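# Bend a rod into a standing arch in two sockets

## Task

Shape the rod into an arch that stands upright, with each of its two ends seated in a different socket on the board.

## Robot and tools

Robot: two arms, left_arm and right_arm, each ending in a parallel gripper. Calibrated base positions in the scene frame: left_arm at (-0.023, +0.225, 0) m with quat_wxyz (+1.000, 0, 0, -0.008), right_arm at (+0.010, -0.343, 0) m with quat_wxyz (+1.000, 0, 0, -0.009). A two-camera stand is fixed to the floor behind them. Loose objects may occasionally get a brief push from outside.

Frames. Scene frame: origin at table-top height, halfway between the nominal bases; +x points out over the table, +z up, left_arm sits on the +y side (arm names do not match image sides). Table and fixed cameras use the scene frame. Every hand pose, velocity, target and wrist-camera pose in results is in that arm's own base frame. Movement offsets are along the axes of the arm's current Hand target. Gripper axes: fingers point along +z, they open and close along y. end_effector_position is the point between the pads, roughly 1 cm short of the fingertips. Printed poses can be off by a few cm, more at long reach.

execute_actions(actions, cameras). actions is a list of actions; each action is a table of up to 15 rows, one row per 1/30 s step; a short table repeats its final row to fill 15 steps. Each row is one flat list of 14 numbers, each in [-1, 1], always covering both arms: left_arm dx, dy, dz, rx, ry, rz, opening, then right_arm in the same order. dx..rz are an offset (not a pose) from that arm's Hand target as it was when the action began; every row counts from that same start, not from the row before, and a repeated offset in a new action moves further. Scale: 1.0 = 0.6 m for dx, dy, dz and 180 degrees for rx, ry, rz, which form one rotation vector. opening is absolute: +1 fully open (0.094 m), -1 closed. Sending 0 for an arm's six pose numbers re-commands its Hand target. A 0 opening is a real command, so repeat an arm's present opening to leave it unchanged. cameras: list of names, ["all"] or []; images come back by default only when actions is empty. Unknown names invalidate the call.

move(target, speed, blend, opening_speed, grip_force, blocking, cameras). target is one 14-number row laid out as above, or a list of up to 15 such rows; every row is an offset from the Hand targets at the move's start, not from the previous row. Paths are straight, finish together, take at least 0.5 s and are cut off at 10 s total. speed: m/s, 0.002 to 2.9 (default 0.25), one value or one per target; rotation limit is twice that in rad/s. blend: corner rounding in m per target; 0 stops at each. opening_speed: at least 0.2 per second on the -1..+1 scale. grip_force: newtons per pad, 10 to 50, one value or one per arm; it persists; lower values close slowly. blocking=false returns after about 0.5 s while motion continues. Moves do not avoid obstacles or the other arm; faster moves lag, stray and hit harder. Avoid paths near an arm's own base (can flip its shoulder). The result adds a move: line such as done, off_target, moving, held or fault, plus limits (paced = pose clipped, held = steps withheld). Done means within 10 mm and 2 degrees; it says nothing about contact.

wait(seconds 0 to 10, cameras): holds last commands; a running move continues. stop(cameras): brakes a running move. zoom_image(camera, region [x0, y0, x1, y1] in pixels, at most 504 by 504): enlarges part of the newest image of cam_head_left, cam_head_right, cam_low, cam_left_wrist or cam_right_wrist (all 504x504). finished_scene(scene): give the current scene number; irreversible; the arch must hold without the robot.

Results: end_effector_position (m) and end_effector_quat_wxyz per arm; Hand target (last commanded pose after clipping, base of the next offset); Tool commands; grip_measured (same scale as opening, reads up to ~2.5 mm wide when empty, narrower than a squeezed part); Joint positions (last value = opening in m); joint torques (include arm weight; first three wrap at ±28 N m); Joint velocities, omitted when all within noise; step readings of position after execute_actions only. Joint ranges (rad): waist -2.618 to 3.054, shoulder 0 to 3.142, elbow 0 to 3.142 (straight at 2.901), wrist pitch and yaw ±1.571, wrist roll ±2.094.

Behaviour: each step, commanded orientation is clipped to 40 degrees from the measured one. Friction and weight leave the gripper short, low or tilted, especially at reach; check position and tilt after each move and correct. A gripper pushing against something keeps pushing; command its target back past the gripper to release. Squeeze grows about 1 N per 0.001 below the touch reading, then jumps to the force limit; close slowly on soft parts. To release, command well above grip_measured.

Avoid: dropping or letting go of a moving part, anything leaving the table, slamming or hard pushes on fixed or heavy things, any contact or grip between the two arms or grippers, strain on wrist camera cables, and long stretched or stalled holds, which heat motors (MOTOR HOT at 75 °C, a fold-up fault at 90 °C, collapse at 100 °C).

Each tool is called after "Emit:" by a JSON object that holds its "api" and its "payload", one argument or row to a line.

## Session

Emit:
{"api": "execute_actions", "payload": {
  "actions": [],
  "cameras": ["cam_head_left", "cam_head_right", "cam_low"]
}}

Emit:
{"api": "zoom_image", "payload": {
  "camera": "cam_head_left",
  "region": [150, 240, 430, 380]
}}

Scene clock: 0.00 s.
left_arm: end_effector_position=(+0.3938, -0.0067, +0.1064) grip_measured=+1.000 end_effector_quat_wxyz=(+0.590, -0.018, +0.806, +0.038) | right_arm: end_effector_position=(+0.3982, -0.0312, +0.0827) grip_measured=+1.000 end_effector_quat_wxyz=(+0.555, +0.026, +0.831, -0.027)
Joint positions: left_arm=[-0.092 1.493 0.367 0.816 -0.171 -0.012 0.094] | right_arm=[-0.077 1.558 0.402 0.764 0.004 -0.016 0.094]
Joint velocities: within noise
Joint torques (N m): no reading
Heat: left arm: 28 °C; right arm: 40 °C.
Hand target: left_arm +0.3961, -0.0061, +0.1127; +0.598, -0.022, +0.801, +0.038 | right_arm +0.4014, -0.0306, +0.0902; +0.565, +0.023, +0.825, -0.027
Tool commands: left_gripper/opening=+1.0 right_gripper/opening=+1.0
Images, in order (width x height): cam_head_left 504x504, cam_head_right 504x504, cam_low 504x504.

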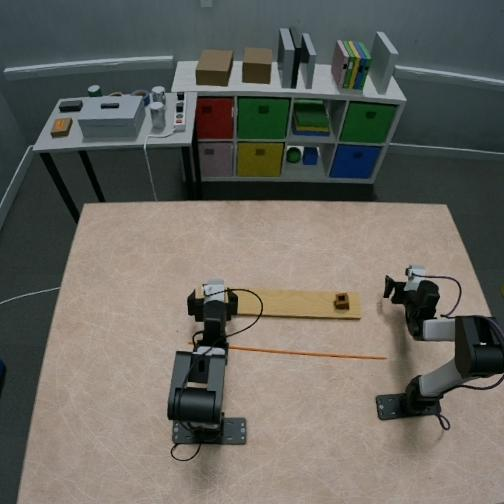

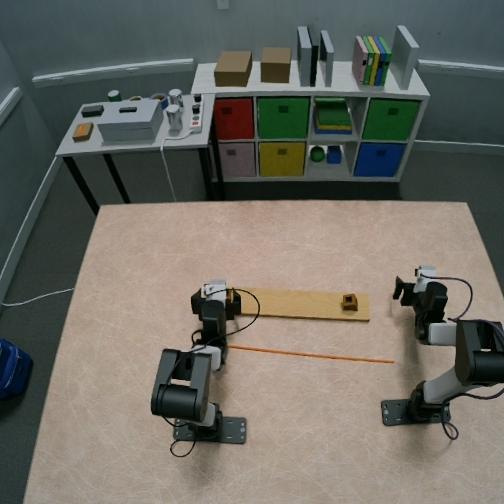

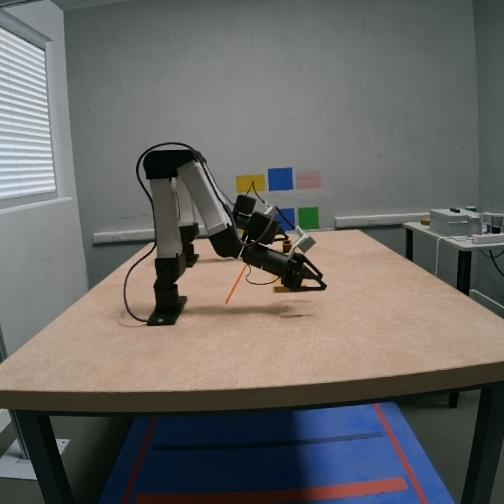

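Scaled by 1.800.

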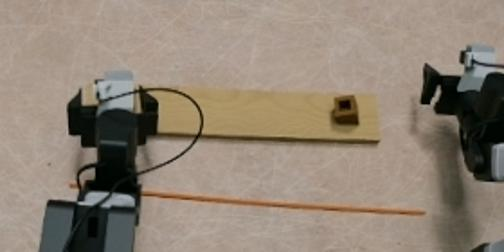

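Emit:
{"api": "move", "payload": {
  "target": [0.1240, 0.0170, -0.1952, 0.3568, 0.2850, 0.4630, 1, 0.1655, 0.2045, -0.3670, -0.2964, 0.2958, -0.4237, 1],
  "speed": 0.3,
  "cameras": ["cam_head_left", "cam_left_wrist", "cam_right_wrist"]
}}

Scene clock: 33.43 s.
left_arm: end_effector_position=(+0.2556, -0.0050, +0.0700) grip_measured=+1.000 end_effector_quat_wxyz=(+0.000, +0.730, +0.683, -0.006) | right_arm: end_effector_position=(+0.1671, +0.1060, +0.0706) grip_measured=+1.000 end_effector_quat_wxyz=(+0.002, -0.667, +0.745, +0.002)
Joint positions: left_arm=[-0.014 1.543 1.065 -1.102 0.008 1.623 0.094] | right_arm=[0.562 1.302 0.864 -1.13 -0.004 -0.899 0.094]
Joint torques (N m): left_arm=[-1.05 -3.86 10.54 -0.04 -0.02 0.13] | right_arm=[0.25 -3.37 8.64 0.15 0.04 -0.07]
Heat: left arm: 31 °C; right arm: 42 °C.
Hand target: left_arm +0.2622, -0.0054, +0.0748; +0.000, +0.740, +0.673, +0.000 | right_arm +0.1690, +0.1079, +0.0747; -0.001, -0.674, +0.739, +0.000
Off the commanded pose: left_arm 0.008 m, 2 deg | right_arm 0.005 m, 1 deg.
move: done
Images, in order (width x height): cam_head_left 504x504, cam_left_wrist 504x504, cam_right_wrist 504x504.

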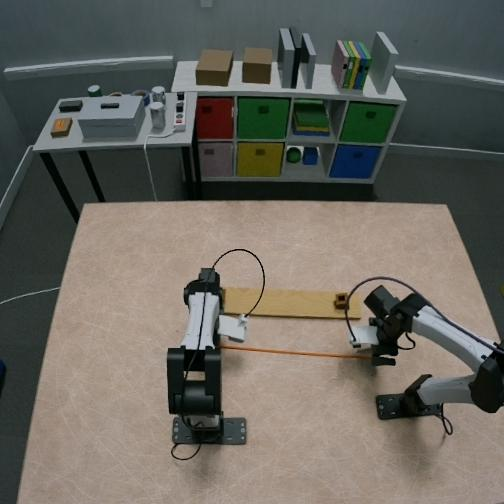

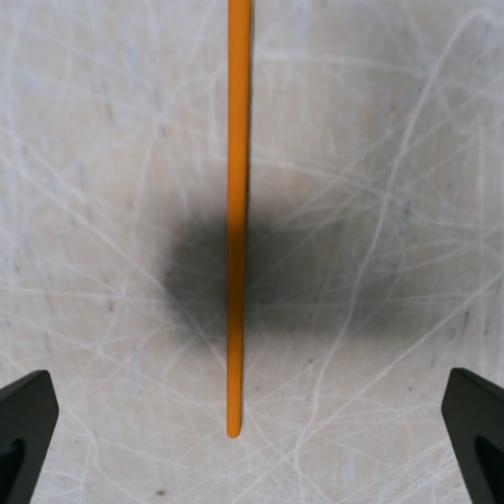

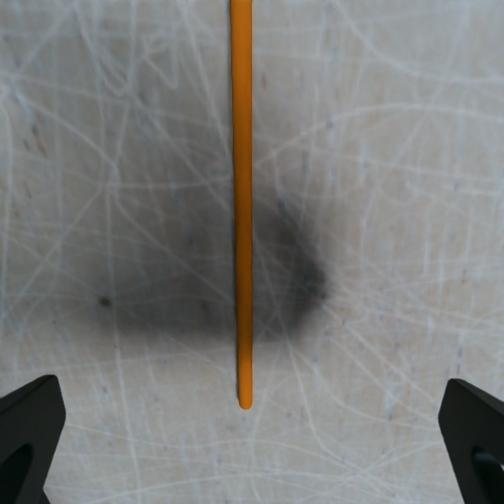

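Emit:
{"api": "move", "payload": {
  "target": [0.0108, 0.0100, 0.0713, 0, 0, 0.0093, 1, -0.0050, 0.0050, 0.0795, 0, 0, 0, 1],
  "speed": 0.12,
  "cameras": ["cam_left_wrist", "cam_right_wrist"]
}}

Scene clock: 54.83 s.
left_arm: end_effector_position=(+0.2685, -0.0029, +0.0377) grip_measured=+1.000 end_effector_quat_wxyz=(+0.003, +0.745, +0.667, -0.002) | right_arm: end_effector_position=(+0.1630, +0.1080, +0.0313) grip_measured=+1.000 end_effector_quat_wxyz=(-0.006, -0.673, +0.740, +0.003)
Joint positions: left_arm=[-0.006 1.622 1.01 -0.959 0.007 1.675 0.094] | right_arm=[0.582 1.357 0.743 -0.969 -0.004 -0.895 0.094]
Joint torques (N m): left_arm=[0.2 -4.52 5.93 0.32 -0.01 0.12] | right_arm=[0.34 -3.45 5.07 0.61 0.03 0.08]
Heat: left arm: 30 °C; right arm: 38 °C.
Hand target: left_arm +0.2688, +0.0004, +0.0320; +0.000, +0.750, +0.662, +0.000 | right_arm +0.1663, +0.1111, +0.0270; -0.001, -0.674, +0.739, +0.000
Off the commanded pose: left_arm 0.007 m, 1 deg | right_arm 0.006 m, 1 deg.
move: done
Images, in order (width x height): cam_left_wrist 504x504, cam_right_wrist 504x504.

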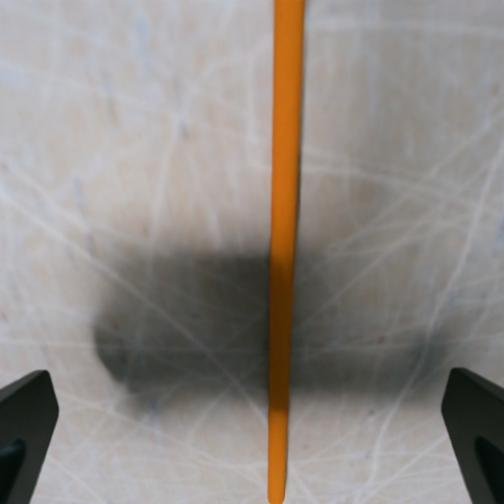

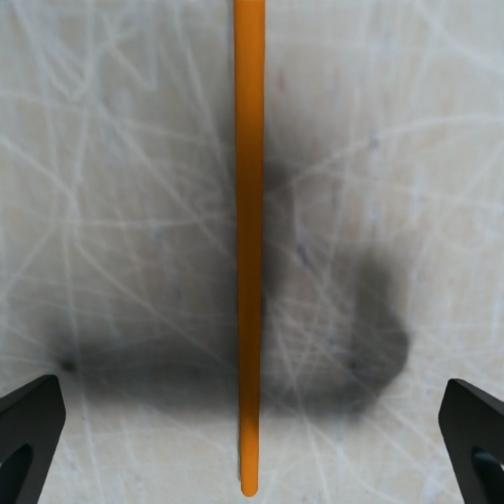

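Emit:
{"api": "move", "payload": {
  "target": [
    [0, -0.0133, 0.0258, 0, 0, -0.003, 1, 0, 0, 0.0258, 0, 0, 0, 1],
    [0, -0.0133, 0.0258, 0, 0, -0.003, -1, 0, 0, 0.0258, 0, 0, 0, -1]
  ],
  "speed": 0.08,
  "opening_speed": 1.0,
  "cameras": ["cam_left_wrist", "cam_right_wrist"]
}}

Scene clock: 68.43 s.
left_arm: end_effector_position=(+0.2613, -0.0018, +0.0228) grip_measured=-0.996 end_effector_quat_wxyz=(+0.003, +0.744, +0.668, -0.002) | right_arm: end_effector_position=(+0.1642, +0.1085, +0.0162) grip_measured=-0.922 end_effector_quat_wxyz=(-0.004, -0.673, +0.740, +0.002)
Joint positions: left_arm=[-0.003 1.617 0.941 -0.893 0.007 1.675 0] | right_arm=[0.582 1.386 0.7 -0.894 -0.003 -0.895 0.004]
Joint torques (N m): left_arm=[0.24 -4.23 5.61 0.33 0 0.08] | right_arm=[0.34 -3.51 4.75 0.61 0.02 0.08]
Heat: left arm: 31 °C; right arm: 37 °C.
Hand target: left_arm +0.2608, +0.0014, +0.0165; +0.000, +0.747, +0.665, +0.000 | right_arm +0.1662, +0.1111, +0.0115; -0.001, -0.674, +0.739, +0.000
Off the commanded pose: left_arm 0.007 m, 1 deg | right_arm 0.006 m, 1 deg.
move: done
Images, in order (width x height): cam_left_wrist 504x504, cam_right_wrist 504x504.

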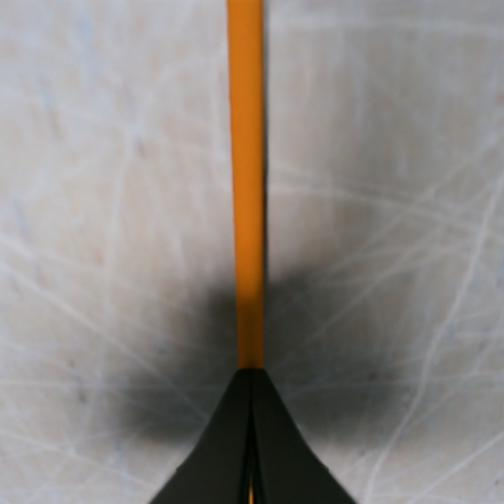

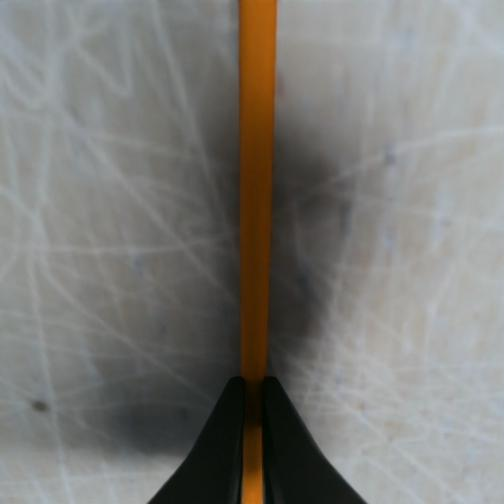

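Emit:
{"api": "move", "payload": {
  "target": [
    [0, 0, 0, 0, 0, 0, -0.4, 0, 0, 0, 0, 0, 0, -1],
    [0, 0, 0.0133, 0, 0, 0, -0.4, 0, 0, 0, 0, 0, 0, -1],
    [0, 0, 0.0133, 0, 0, 0, -1, 0, 0, 0, 0, 0, 0, -1]
  ],
  "speed": 0.05,
  "opening_speed": 1.0,
  "cameras": ["cam_left_wrist", "cam_head_left"]
}}

Scene clock: 77.43 s.
left_arm: end_effector_position=(+0.2682, -0.0016, +0.0183) grip_measured=-0.919 end_effector_quat_wxyz=(+0.012, +0.744, +0.668, +0.009) | right_arm: end_effector_position=(+0.1642, +0.1085, +0.0162) grip_measured=-0.922 end_effector_quat_wxyz=(-0.004, -0.673, +0.740, +0.002)
Joint positions: left_arm=[-0.003 1.625 0.93 -0.846 0.005 1.675 0.004] | right_arm=[0.582 1.386 0.7 -0.894 -0.003 -0.895 0.004]
Joint torques (N m): left_arm=[0.23 -3.9 4.85 0.27 0.03 0.06] | right_arm=[0.34 -3.51 4.77 0.61 0.02 0.07]
Heat: left arm: 31 °C; right arm: 37 °C.
Hand target: left_arm +0.2609, +0.0014, +0.0085; +0.000, +0.747, +0.665, +0.000 | right_arm +0.1662, +0.1111, +0.0115; -0.001, -0.674, +0.739, +0.000
Off the commanded pose: left_arm 0.013 m, 2 deg | right_arm 0.006 m, 1 deg.
move: off_target (left_arm); target 3's new opening was sent with left_arm's hand 0.011 m and 1 deg from that target
Images, in order (width x height): cam_head_left 504x504, cam_left_wrist 504x504.

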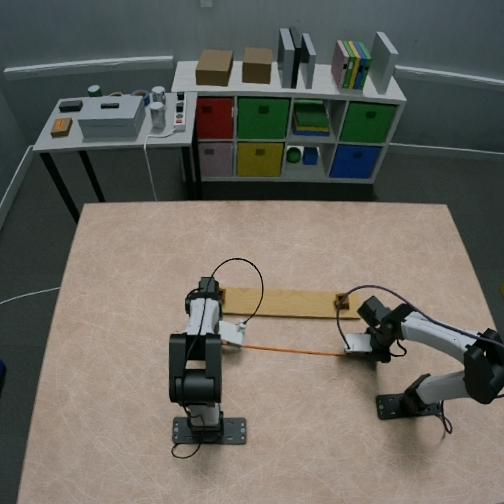

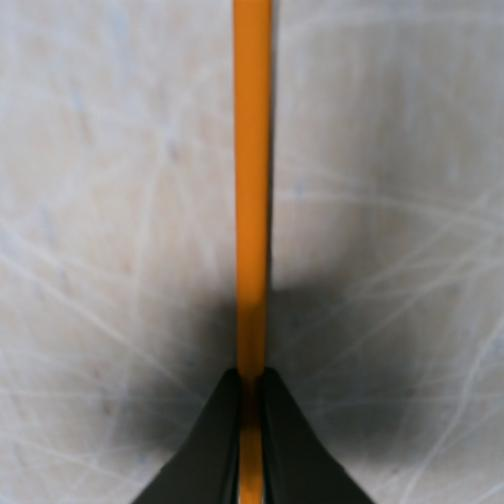

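Emit:
{"api": "move", "payload": {
  "target": [
    [0, 0, -0.1, 0, 0, 0, -1, 0, 0, -0.1, 0, 0, 0, -1],
    [-0.0368, 0.0732, -0.2525, -0.1941, -0.1812, -0.1423, -1, -0.0517, -0.0952, -0.2475, 0.1670, -0.2082, 0.1255, -1],
    [-0.1677, 0.1463, -0.2775, -0.3881, -0.3623, -0.2845, -1, -0.2025, -0.1823, -0.3008, 0.3341, -0.4163, 0.2509, -1]
  ],
  "blend": [0.03, 0.03, 0],
  "speed": 0.2,
  "cameras": ["all"]
}}

Emit:
{"api": "zoom_image", "payload": {
  "camera": "cam_head_left",
  "region": [200, 230, 380, 330]
}}

Emit:
{"api": "zoom_image", "payload": {
  "camera": "cam_low",
  "region": [250, 170, 350, 310]
}}

Scene clock: 140.10 s.
left_arm: end_effector_position=(+0.3385, -0.1102, +0.1674) grip_measured=-0.919 end_effector_quat_wxyz=(+0.698, +0.198, +0.688, -0.014) | right_arm: end_effector_position=(+0.2881, +0.2234, +0.1861) grip_measured=-0.993 end_effector_quat_wxyz=(+0.710, -0.167, +0.683, +0.040)
Joint positions: left_arm=[-0.328 1.288 0.173 1.09 -0.027 0.259 0.004] | right_arm=[0.957 1.384 0.293 1.105 0.662 -0.192 0]
Joint torques (N m): left_arm=[-1.13 -1.91 5.75 2.82 -0.13 -0.28] | right_arm=[0.35 -3.69 4.77 2.56 0.12 -0.08]
Heat: left arm: 30 °C; right arm: 36 °C.
Hand target: left_arm +0.3365, -0.1086, +0.1751; +0.715, +0.182, +0.675, -0.017 | right_arm +0.2865, +0.2223, +0.1917; +0.722, -0.154, +0.673, +0.046
Off the commanded pose: left_arm 0.008 m, 3 deg | right_arm 0.006 m, 2 deg.
move: off_target (left_arm); blend cut to 0.0299 m at target 1

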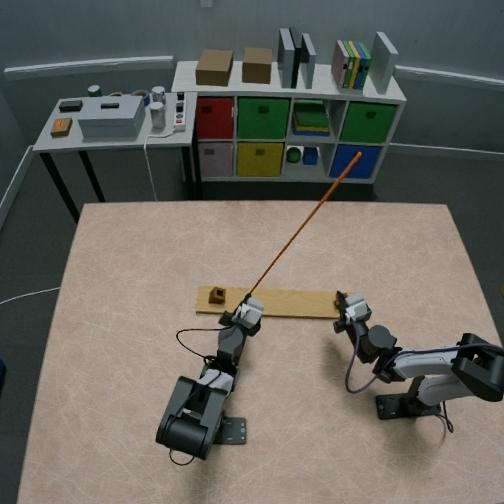

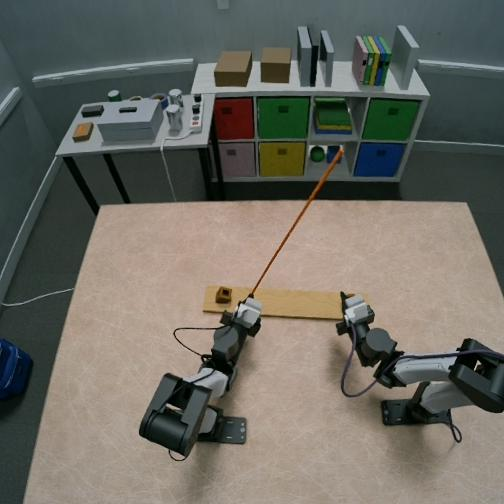

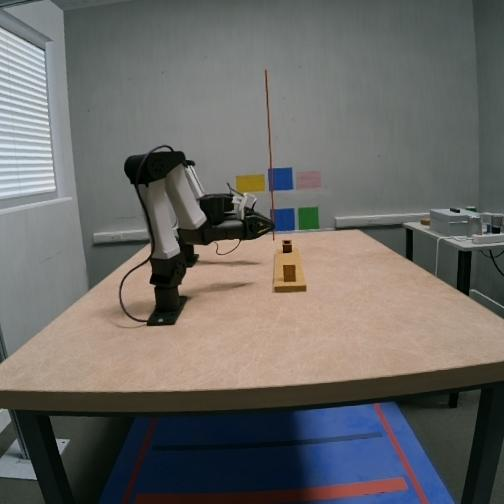

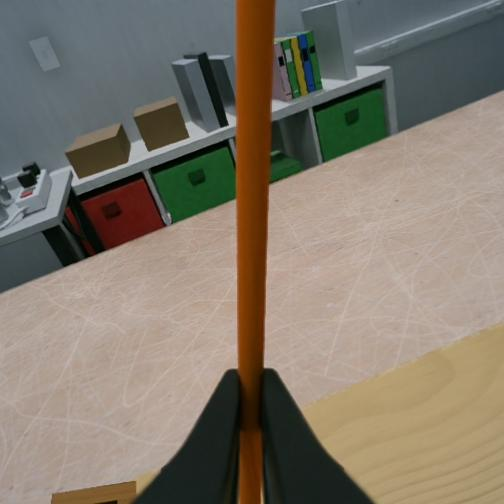

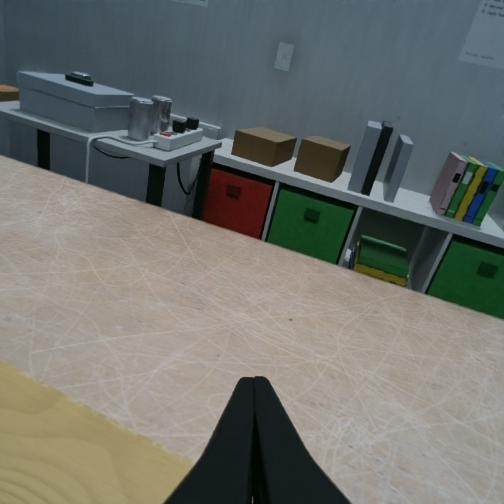

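Scaled by 2.800.

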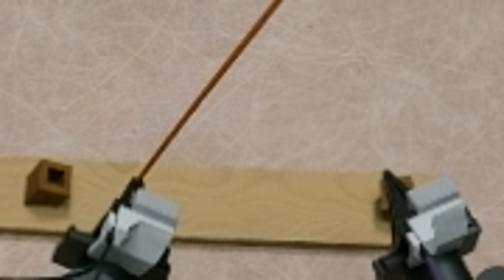

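Scaled by 3.600.

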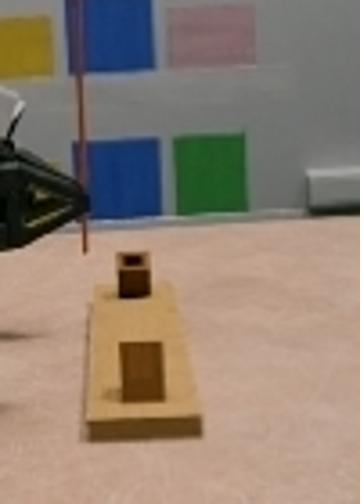

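Emit:
{"api": "move", "payload": {
  "target": [-0.0817, 0.2293, 0.1287, -0.0582, 0.0866, 0.4213, -1, -0.0602, -0.2355, 0.0025, 0.0485, 0.0818, -0.4476, 0.7],
  "speed": 0.22,
  "cameras": ["cam_head_left", "cam_low", "cam_left_wrist", "cam_right_wrist"]
}}

Scene clock: 194.83 s.
left_arm: end_effector_position=(+0.4368, -0.0167, +0.2519) grip_measured=-0.919 end_effector_quat_wxyz=(+0.502, +0.496, +0.501, +0.501) | right_arm: end_effector_position=(+0.3221, +0.0927, +0.2414) grip_measured=+0.698 end_effector_quat_wxyz=(+0.502, -0.500, +0.500, -0.498)
Joint positions: left_arm=[-0.066 1.375 0.629 0.753 -0.07 1.566 0.004] | right_arm=[0.555 0.931 0.352 0.578 0.55 -1.567 0.08]
Joint torques (N m): left_arm=[0.18 -3.62 12.51 1.77 -0.05 -0.03] | right_arm=[-1.13 -3.99 10.41 1.55 -0.16 -0.05]
Heat: left arm: 38 °C; right arm: 43 °C.
Hand target: left_arm +0.4433, -0.0127, +0.2569; +0.496, +0.496, +0.505, +0.504 | right_arm +0.3233, +0.0939, +0.2501; +0.504, -0.505, +0.496, -0.496
Off the commanded pose: left_arm 0.009 m, 1 deg | right_arm 0.009 m, 1 deg.
move: done
Images, in order (width x height): cam_head_left 504x504, cam_low 504x504, cam_left_wrist 504x504, cam_right_wrist 504x504.

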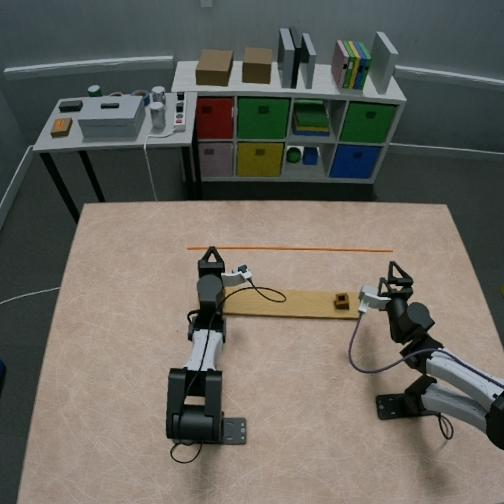

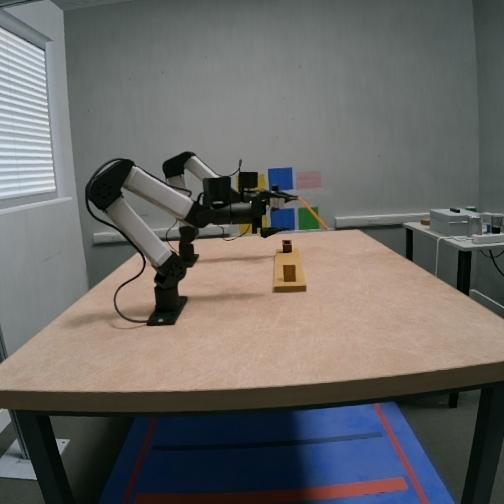

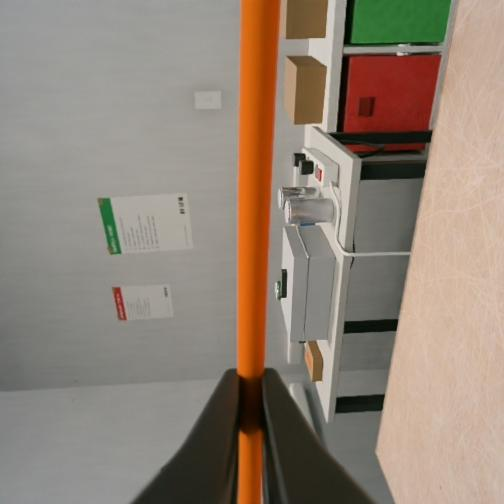

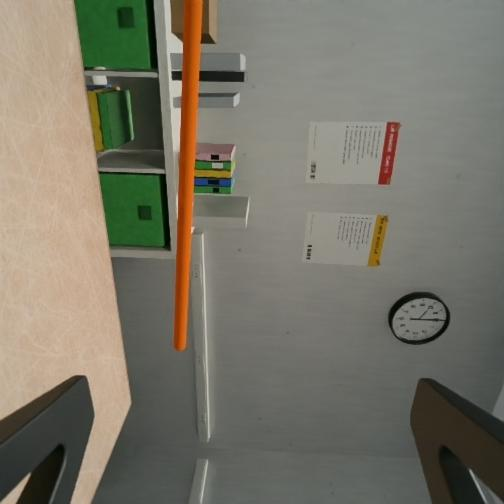

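Emit:
{"api": "move", "payload": {
  "target": [0, 0, 0, 0, 0, 0, -1, -0.0477, 0.0412, 0.0667, 0, 0, 0.033, 0.7],
  "speed": 0.12,
  "cameras": ["cam_head_left", "cam_low", "cam_right_wrist"]
}}

Emit:
{"api": "zoom_image", "payload": {
  "camera": "cam_right_wrist",
  "region": [120, 300, 340, 504]
}}

Scene clock: 211.87 s.
left_arm: end_effector_position=(+0.4368, -0.0167, +0.2519) grip_measured=-0.919 end_effector_quat_wxyz=(+0.502, +0.496, +0.501, +0.501) | right_arm: end_effector_position=(+0.3572, +0.1179, +0.2025) grip_measured=+0.698 end_effector_quat_wxyz=(+0.495, -0.512, +0.524, -0.467)
Joint positions: left_arm=[-0.066 1.375 0.629 0.753 -0.07 1.566 0.004] | right_arm=[0.559 1.24 0.404 0.749 0.54 -1.485 0.08]
Joint torques (N m): left_arm=[0.21 -3.66 12.51 1.76 -0.06 -0.04] | right_arm=[0.35 -3.43 9.66 2.65 0.07 0.17]
Heat: left arm: 36 °C; right arm: 41 °C.
Hand target: left_arm +0.4433, -0.0127, +0.2569; +0.496, +0.496, +0.505, +0.504 | right_arm +0.3628, +0.1232, +0.2252; +0.529, -0.479, +0.521, -0.469
Off the commanded pose: left_arm 0.009 m, 1 deg | right_arm 0.024 m, 6 deg.
move: off_target (right_arm)
Images, in order (width x height): cam_head_left 504x504, cam_low 504x504, cam_right_wrist 504x504.

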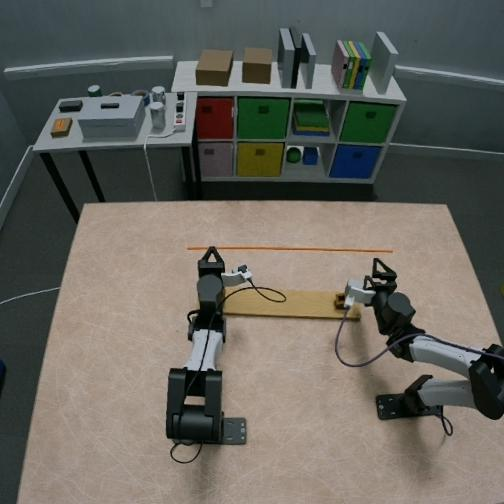

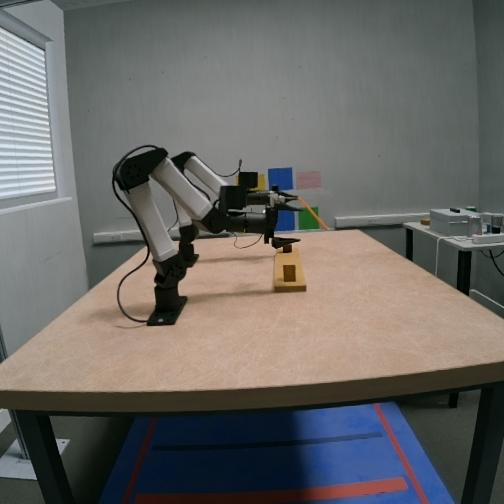

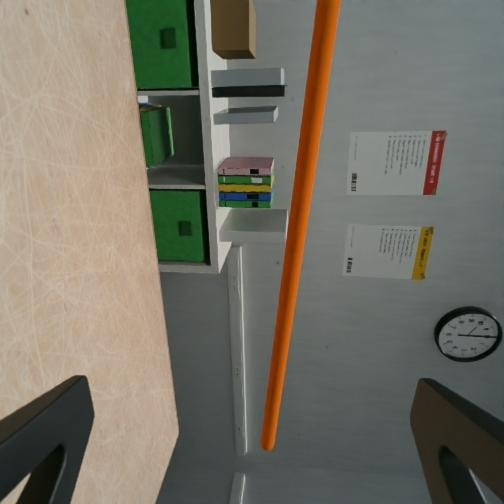

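Scaled by 2.291.

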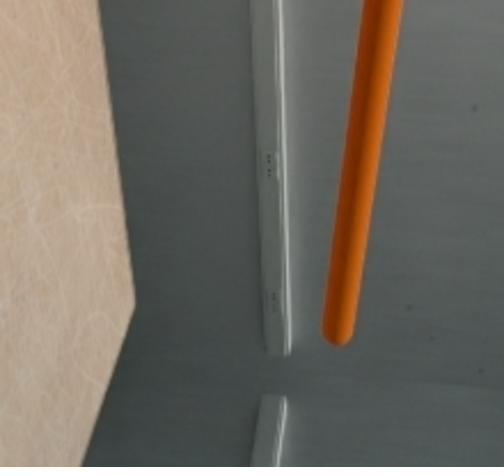

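Emit:
{"api": "move", "payload": {
  "target": [0, 0, 0, 0, 0, 0, -1, -0.0005, -0.0135, 0.0928, 0.0166, -0.0017, 0.0256, 0.7],
  "speed": 0.12,
  "cameras": ["cam_head_left", "cam_low", "cam_right_wrist"]
}}

Emit:
{"api": "zoom_image", "payload": {
  "camera": "cam_low",
  "region": [240, 170, 360, 270]
}}

Scene clock: 234.90 s.
left_arm: end_effector_position=(+0.4368, -0.0167, +0.2519) grip_measured=-0.919 end_effector_quat_wxyz=(+0.502, +0.496, +0.501, +0.501) | right_arm: end_effector_position=(+0.4118, +0.1199, +0.2133) grip_measured=+0.698 end_effector_quat_wxyz=(+0.527, -0.472, +0.536, -0.461)
Joint positions: left_arm=[-0.066 1.375 0.629 0.753 -0.07 1.566 0.004] | right_arm=[0.465 1.478 0.561 0.896 0.462 -1.432 0.08]
Joint torques (N m): left_arm=[0.2 -3.63 12.44 1.76 -0.05 -0.04] | right_arm=[-0.99 -5.34 9.13 2.67 -0.16 0.17]
Heat: left arm: 35 °C; right arm: 48 °C.
Hand target: left_arm +0.4433, -0.0127, +0.2569; +0.496, +0.496, +0.505, +0.504 | right_arm +0.4185, +0.1237, +0.2334; +0.561, -0.444, +0.526, -0.459
Off the commanded pose: left_arm 0.009 m, 1 deg | right_arm 0.021 m, 5 deg.
move: off_target (right_arm)
Images, in order (width x height): cam_head_left 504x504, cam_low 504x504, cam_right_wrist 504x504.

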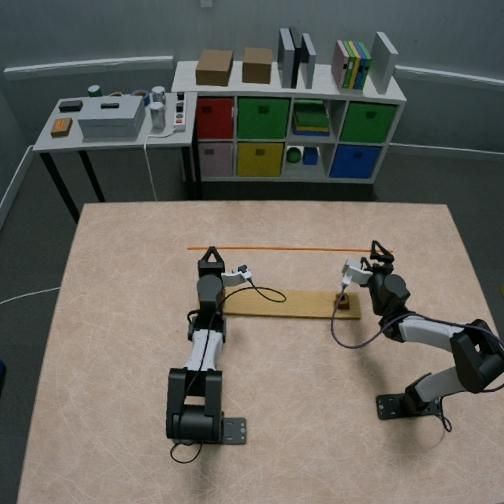

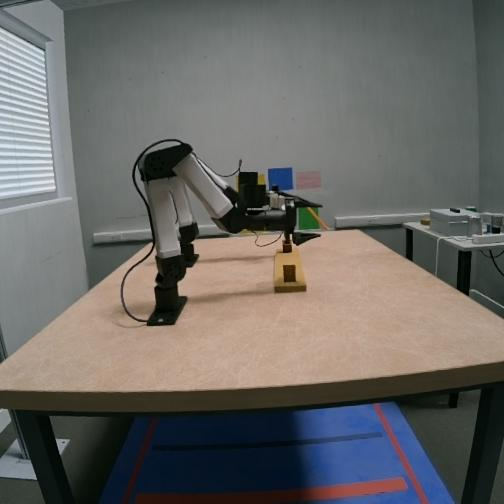

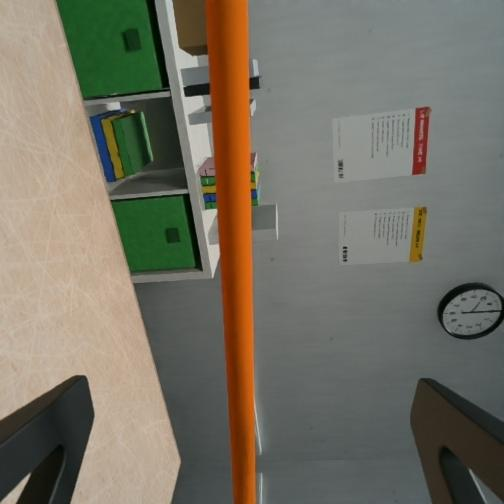

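Scaled by 4.200.

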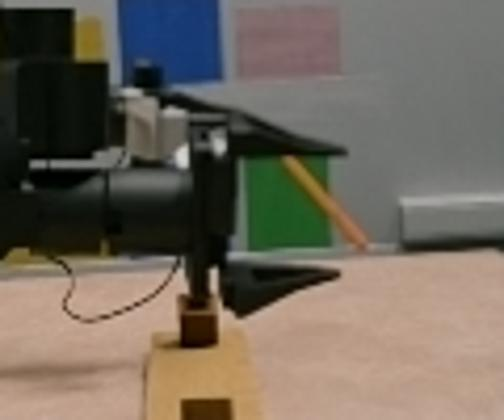

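Emit:
{"api": "move", "payload": {
  "target": [
    [0, 0, 0, 0, 0, 0, -1, 0, 0.004, 0.0267, 0, 0, 0, 0.7],
    [0, 0, 0, 0, 0, 0, -1, 0, 0.004, 0.0267, 0, 0, 0, -1]
  ],
  "speed": 0.08,
  "opening_speed": 1.0,
  "cameras": ["cam_head_left", "cam_low", "cam_right_wrist"]
}}

Emit:
{"api": "zoom_image", "payload": {
  "camera": "cam_low",
  "region": [240, 170, 360, 270]
}}

Scene clock: 256.40 s.
left_arm: end_effector_position=(+0.4368, -0.0164, +0.2519) grip_measured=-0.919 end_effector_quat_wxyz=(+0.502, +0.496, +0.501, +0.502) | right_arm: end_effector_position=(+0.4275, +0.1216, +0.2125) grip_measured=-0.904 end_effector_quat_wxyz=(+0.528, -0.471, +0.536, -0.460)
Joint positions: left_arm=[-0.066 1.375 0.629 0.753 -0.072 1.566 0.004] | right_arm=[0.444 1.54 0.612 0.908 0.439 -1.43 0.005]
Joint torques (N m): left_arm=[0.21 -3.58 12.49 1.76 -0.05 -0.05] | right_arm=[-1.16 -5.86 9.1 2.67 -0.15 0.17]
Heat: left arm: 37 °C; right arm: 47 °C.
Hand target: left_arm +0.4433, -0.0127, +0.2569; +0.496, +0.496, +0.505, +0.504 | right_arm +0.4345, +0.1243, +0.2319; +0.561, -0.444, +0.526, -0.459
Off the commanded pose: left_arm 0.009 m, 1 deg | right_arm 0.021 m, 5 deg.
move: off_target (right_arm); target 2's new opening was sent with right_arm's hand 0.021 m and 5 deg from that target
Images, in order (width x height): cam_head_left 504x504, cam_low 504x504, cam_right_wrist 504x504.

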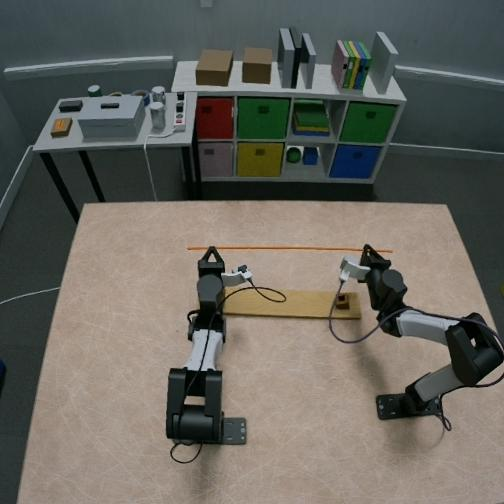

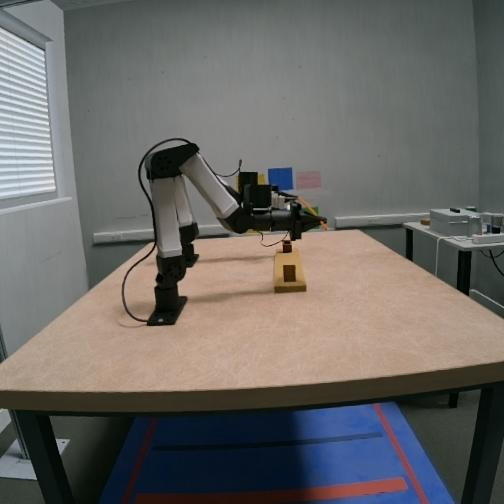

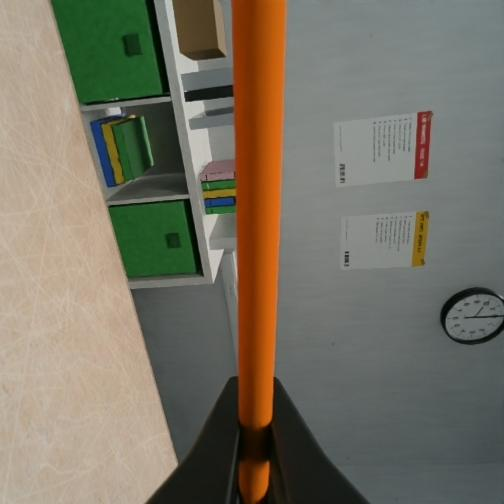

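Scaled by 4.200.

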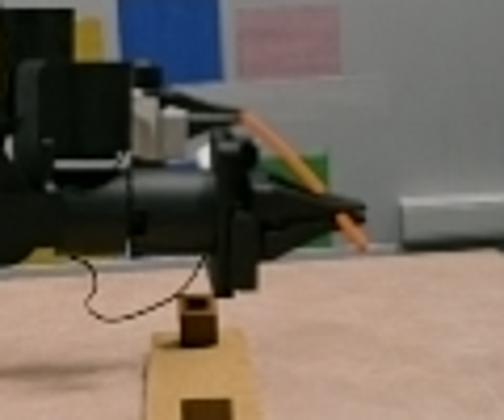

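Emit:
{"api": "move", "payload": {
  "target": [-0.0368, -0.0365, -0.0902, 0.0291, -0.0434, -0.2103, -1, -0.0417, 0.0077, -0.1278, -0.0337, -0.0318, 0.1960, -1],
  "speed": 0.15,
  "cameras": ["cam_head_left", "cam_left_wrist", "cam_right_wrist"]
}}

Scene clock: 294.70 s.
left_arm: end_effector_position=(+0.3946, -0.0307, +0.2492) grip_measured=-0.919 end_effector_quat_wxyz=(+0.645, +0.356, +0.608, +0.296) | right_arm: end_effector_position=(+0.3635, +0.1421, +0.2238) grip_measured=-0.904 end_effector_quat_wxyz=(+0.663, -0.323, +0.627, -0.249)
Joint positions: left_arm=[-0.061 1.188 0.492 0.704 0.039 0.96 0.004] | right_arm=[0.569 1.283 0.436 0.852 0.453 -0.837 0.005]
Joint torques (N m): left_arm=[-0.14 -4.3 7.2 1.64 0.41 -0.7] | right_arm=[0.96 -7.98 6.37 1.78 -0.19 0.5]
Heat: left arm: 39 °C; right arm: 51 °C.
Hand target: left_arm +0.3896, -0.0358, +0.2351; +0.642, +0.360, +0.626, +0.259 | right_arm +0.3576, +0.1486, +0.2280; +0.675, -0.315, +0.631, -0.217
Off the commanded pose: left_arm 0.016 m, 5 deg | right_arm 0.010 m, 4 deg.
move: off_target (left_arm, right_arm)
Images, in order (width x height): cam_head_left 504x504, cam_left_wrist 504x504, cam_right_wrist 504x504.

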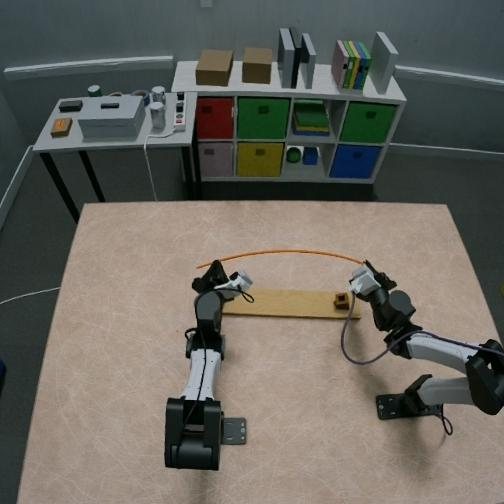

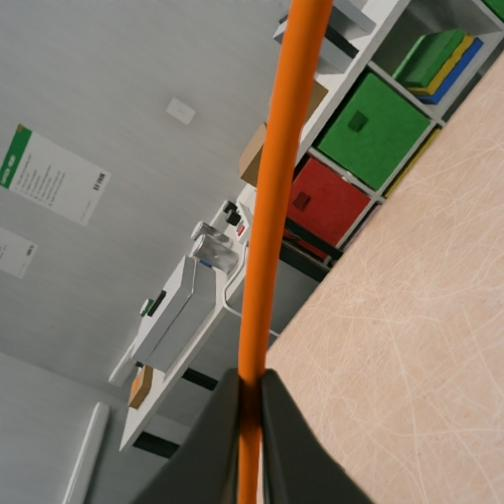

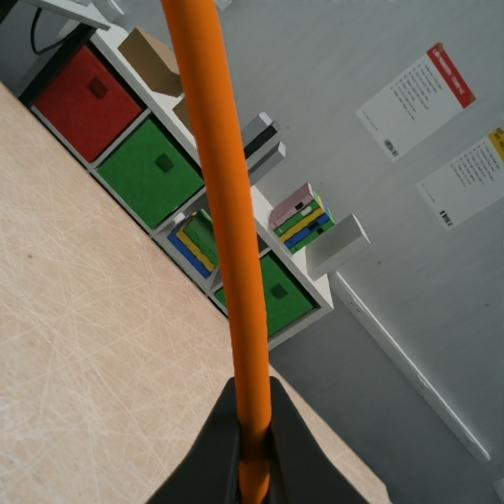

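Emit:
{"api": "move", "payload": {
  "target": [-0.0405, -0.1630, -0.0667, 0.0291, -0.0437, -0.2111, -1, -0.0545, 0.1407, -0.0990, -0.0334, -0.0318, 0.1959, -1],
  "speed": 0.15,
  "cameras": ["all"]
}}

Emit:
{"api": "zoom_image", "payload": {
  "camera": "cam_low",
  "region": [240, 170, 340, 310]
}}

Emit:
{"api": "zoom_image", "payload": {
  "camera": "cam_head_left",
  "region": [190, 220, 370, 330]
}}

Scene clock: 314.57 s.
left_arm: end_effector_position=(+0.3436, -0.0876, +0.1691) grip_measured=-0.919 end_effector_quat_wxyz=(+0.700, +0.168, +0.693, +0.030) | right_arm: end_effector_position=(+0.2933, +0.1999, +0.1729) grip_measured=-0.904 end_effector_quat_wxyz=(+0.692, -0.166, +0.702, -0.028)
Joint positions: left_arm=[-0.303 1.281 0.171 1.092 -0.108 0.279 0.004] | right_arm=[0.937 1.358 0.281 1.022 0.745 -0.235 0.005]
Joint torques (N m): left_arm=[-3.19 -1.76 5.87 2.73 0.58 -0.5] | right_arm=[2.22 -3.64 5.98 2.99 -0.72 0.35]
Heat: left arm: 35 °C; right arm: 47 °C.
Hand target: left_arm +0.3364, -0.1087, +0.1750; +0.715, +0.182, +0.675, -0.017 | right_arm +0.2866, +0.2220, +0.1919; +0.722, -0.154, +0.673, +0.046
Off the commanded pose: left_arm 0.023 m, 6 deg | right_arm 0.030 m, 10 deg.
move: off_target (left_arm, right_arm)

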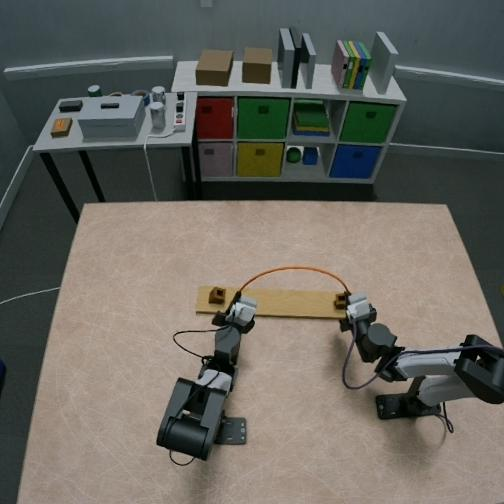

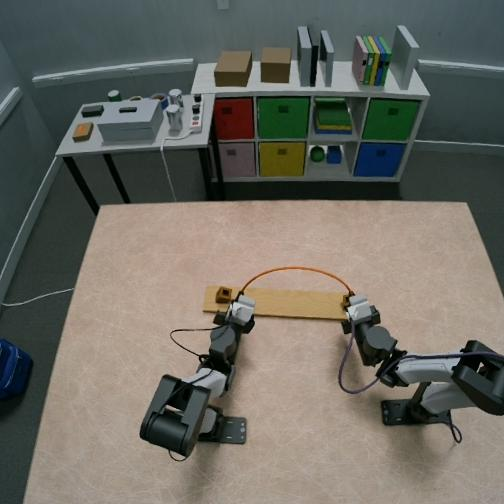

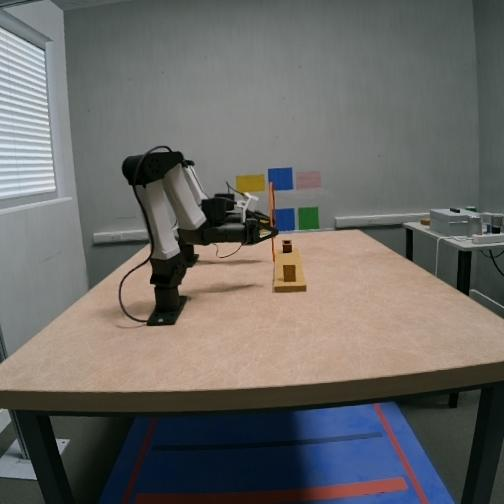

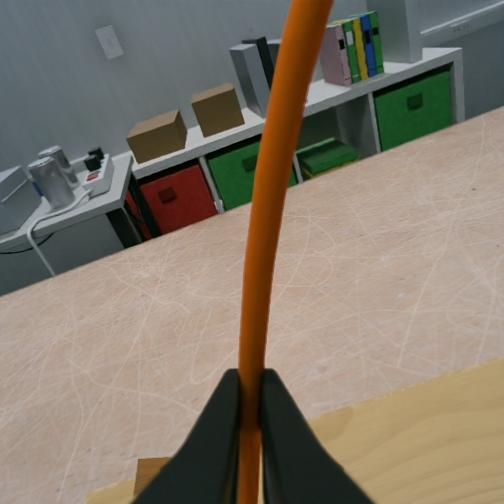

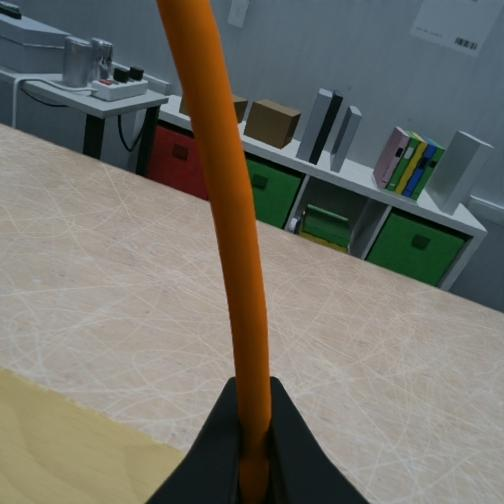

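Scaled by 3.600.

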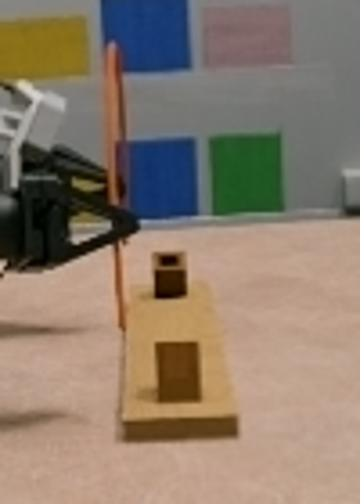

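Scaled by 2.800.

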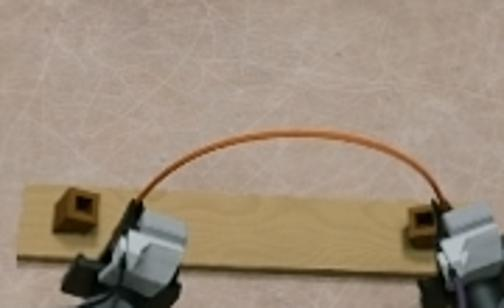

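Emit:
{"api": "zoom_image", "payload": {
  "camera": "cam_head_left",
  "region": [200, 275, 250, 315]
}}

Emit:
{"api": "zoom_image", "payload": {
  "camera": "cam_head_left",
  "region": [325, 280, 375, 320]
}}

Scaled by 10.080.

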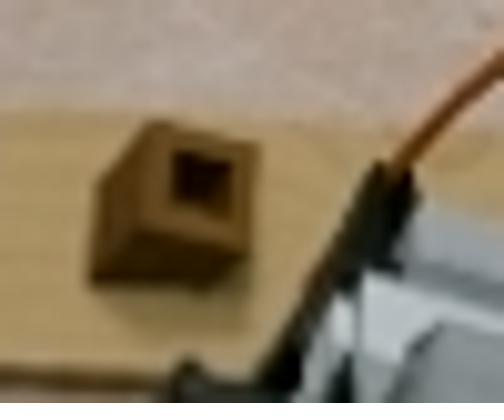

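Scaled by 10.080.

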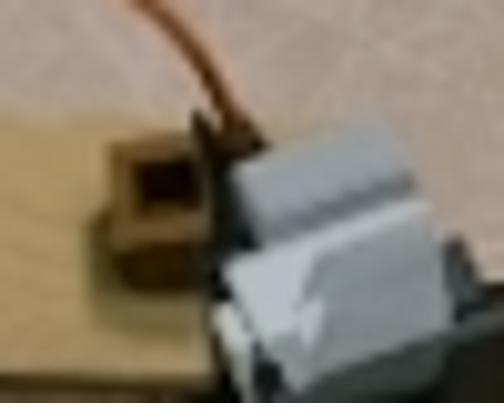

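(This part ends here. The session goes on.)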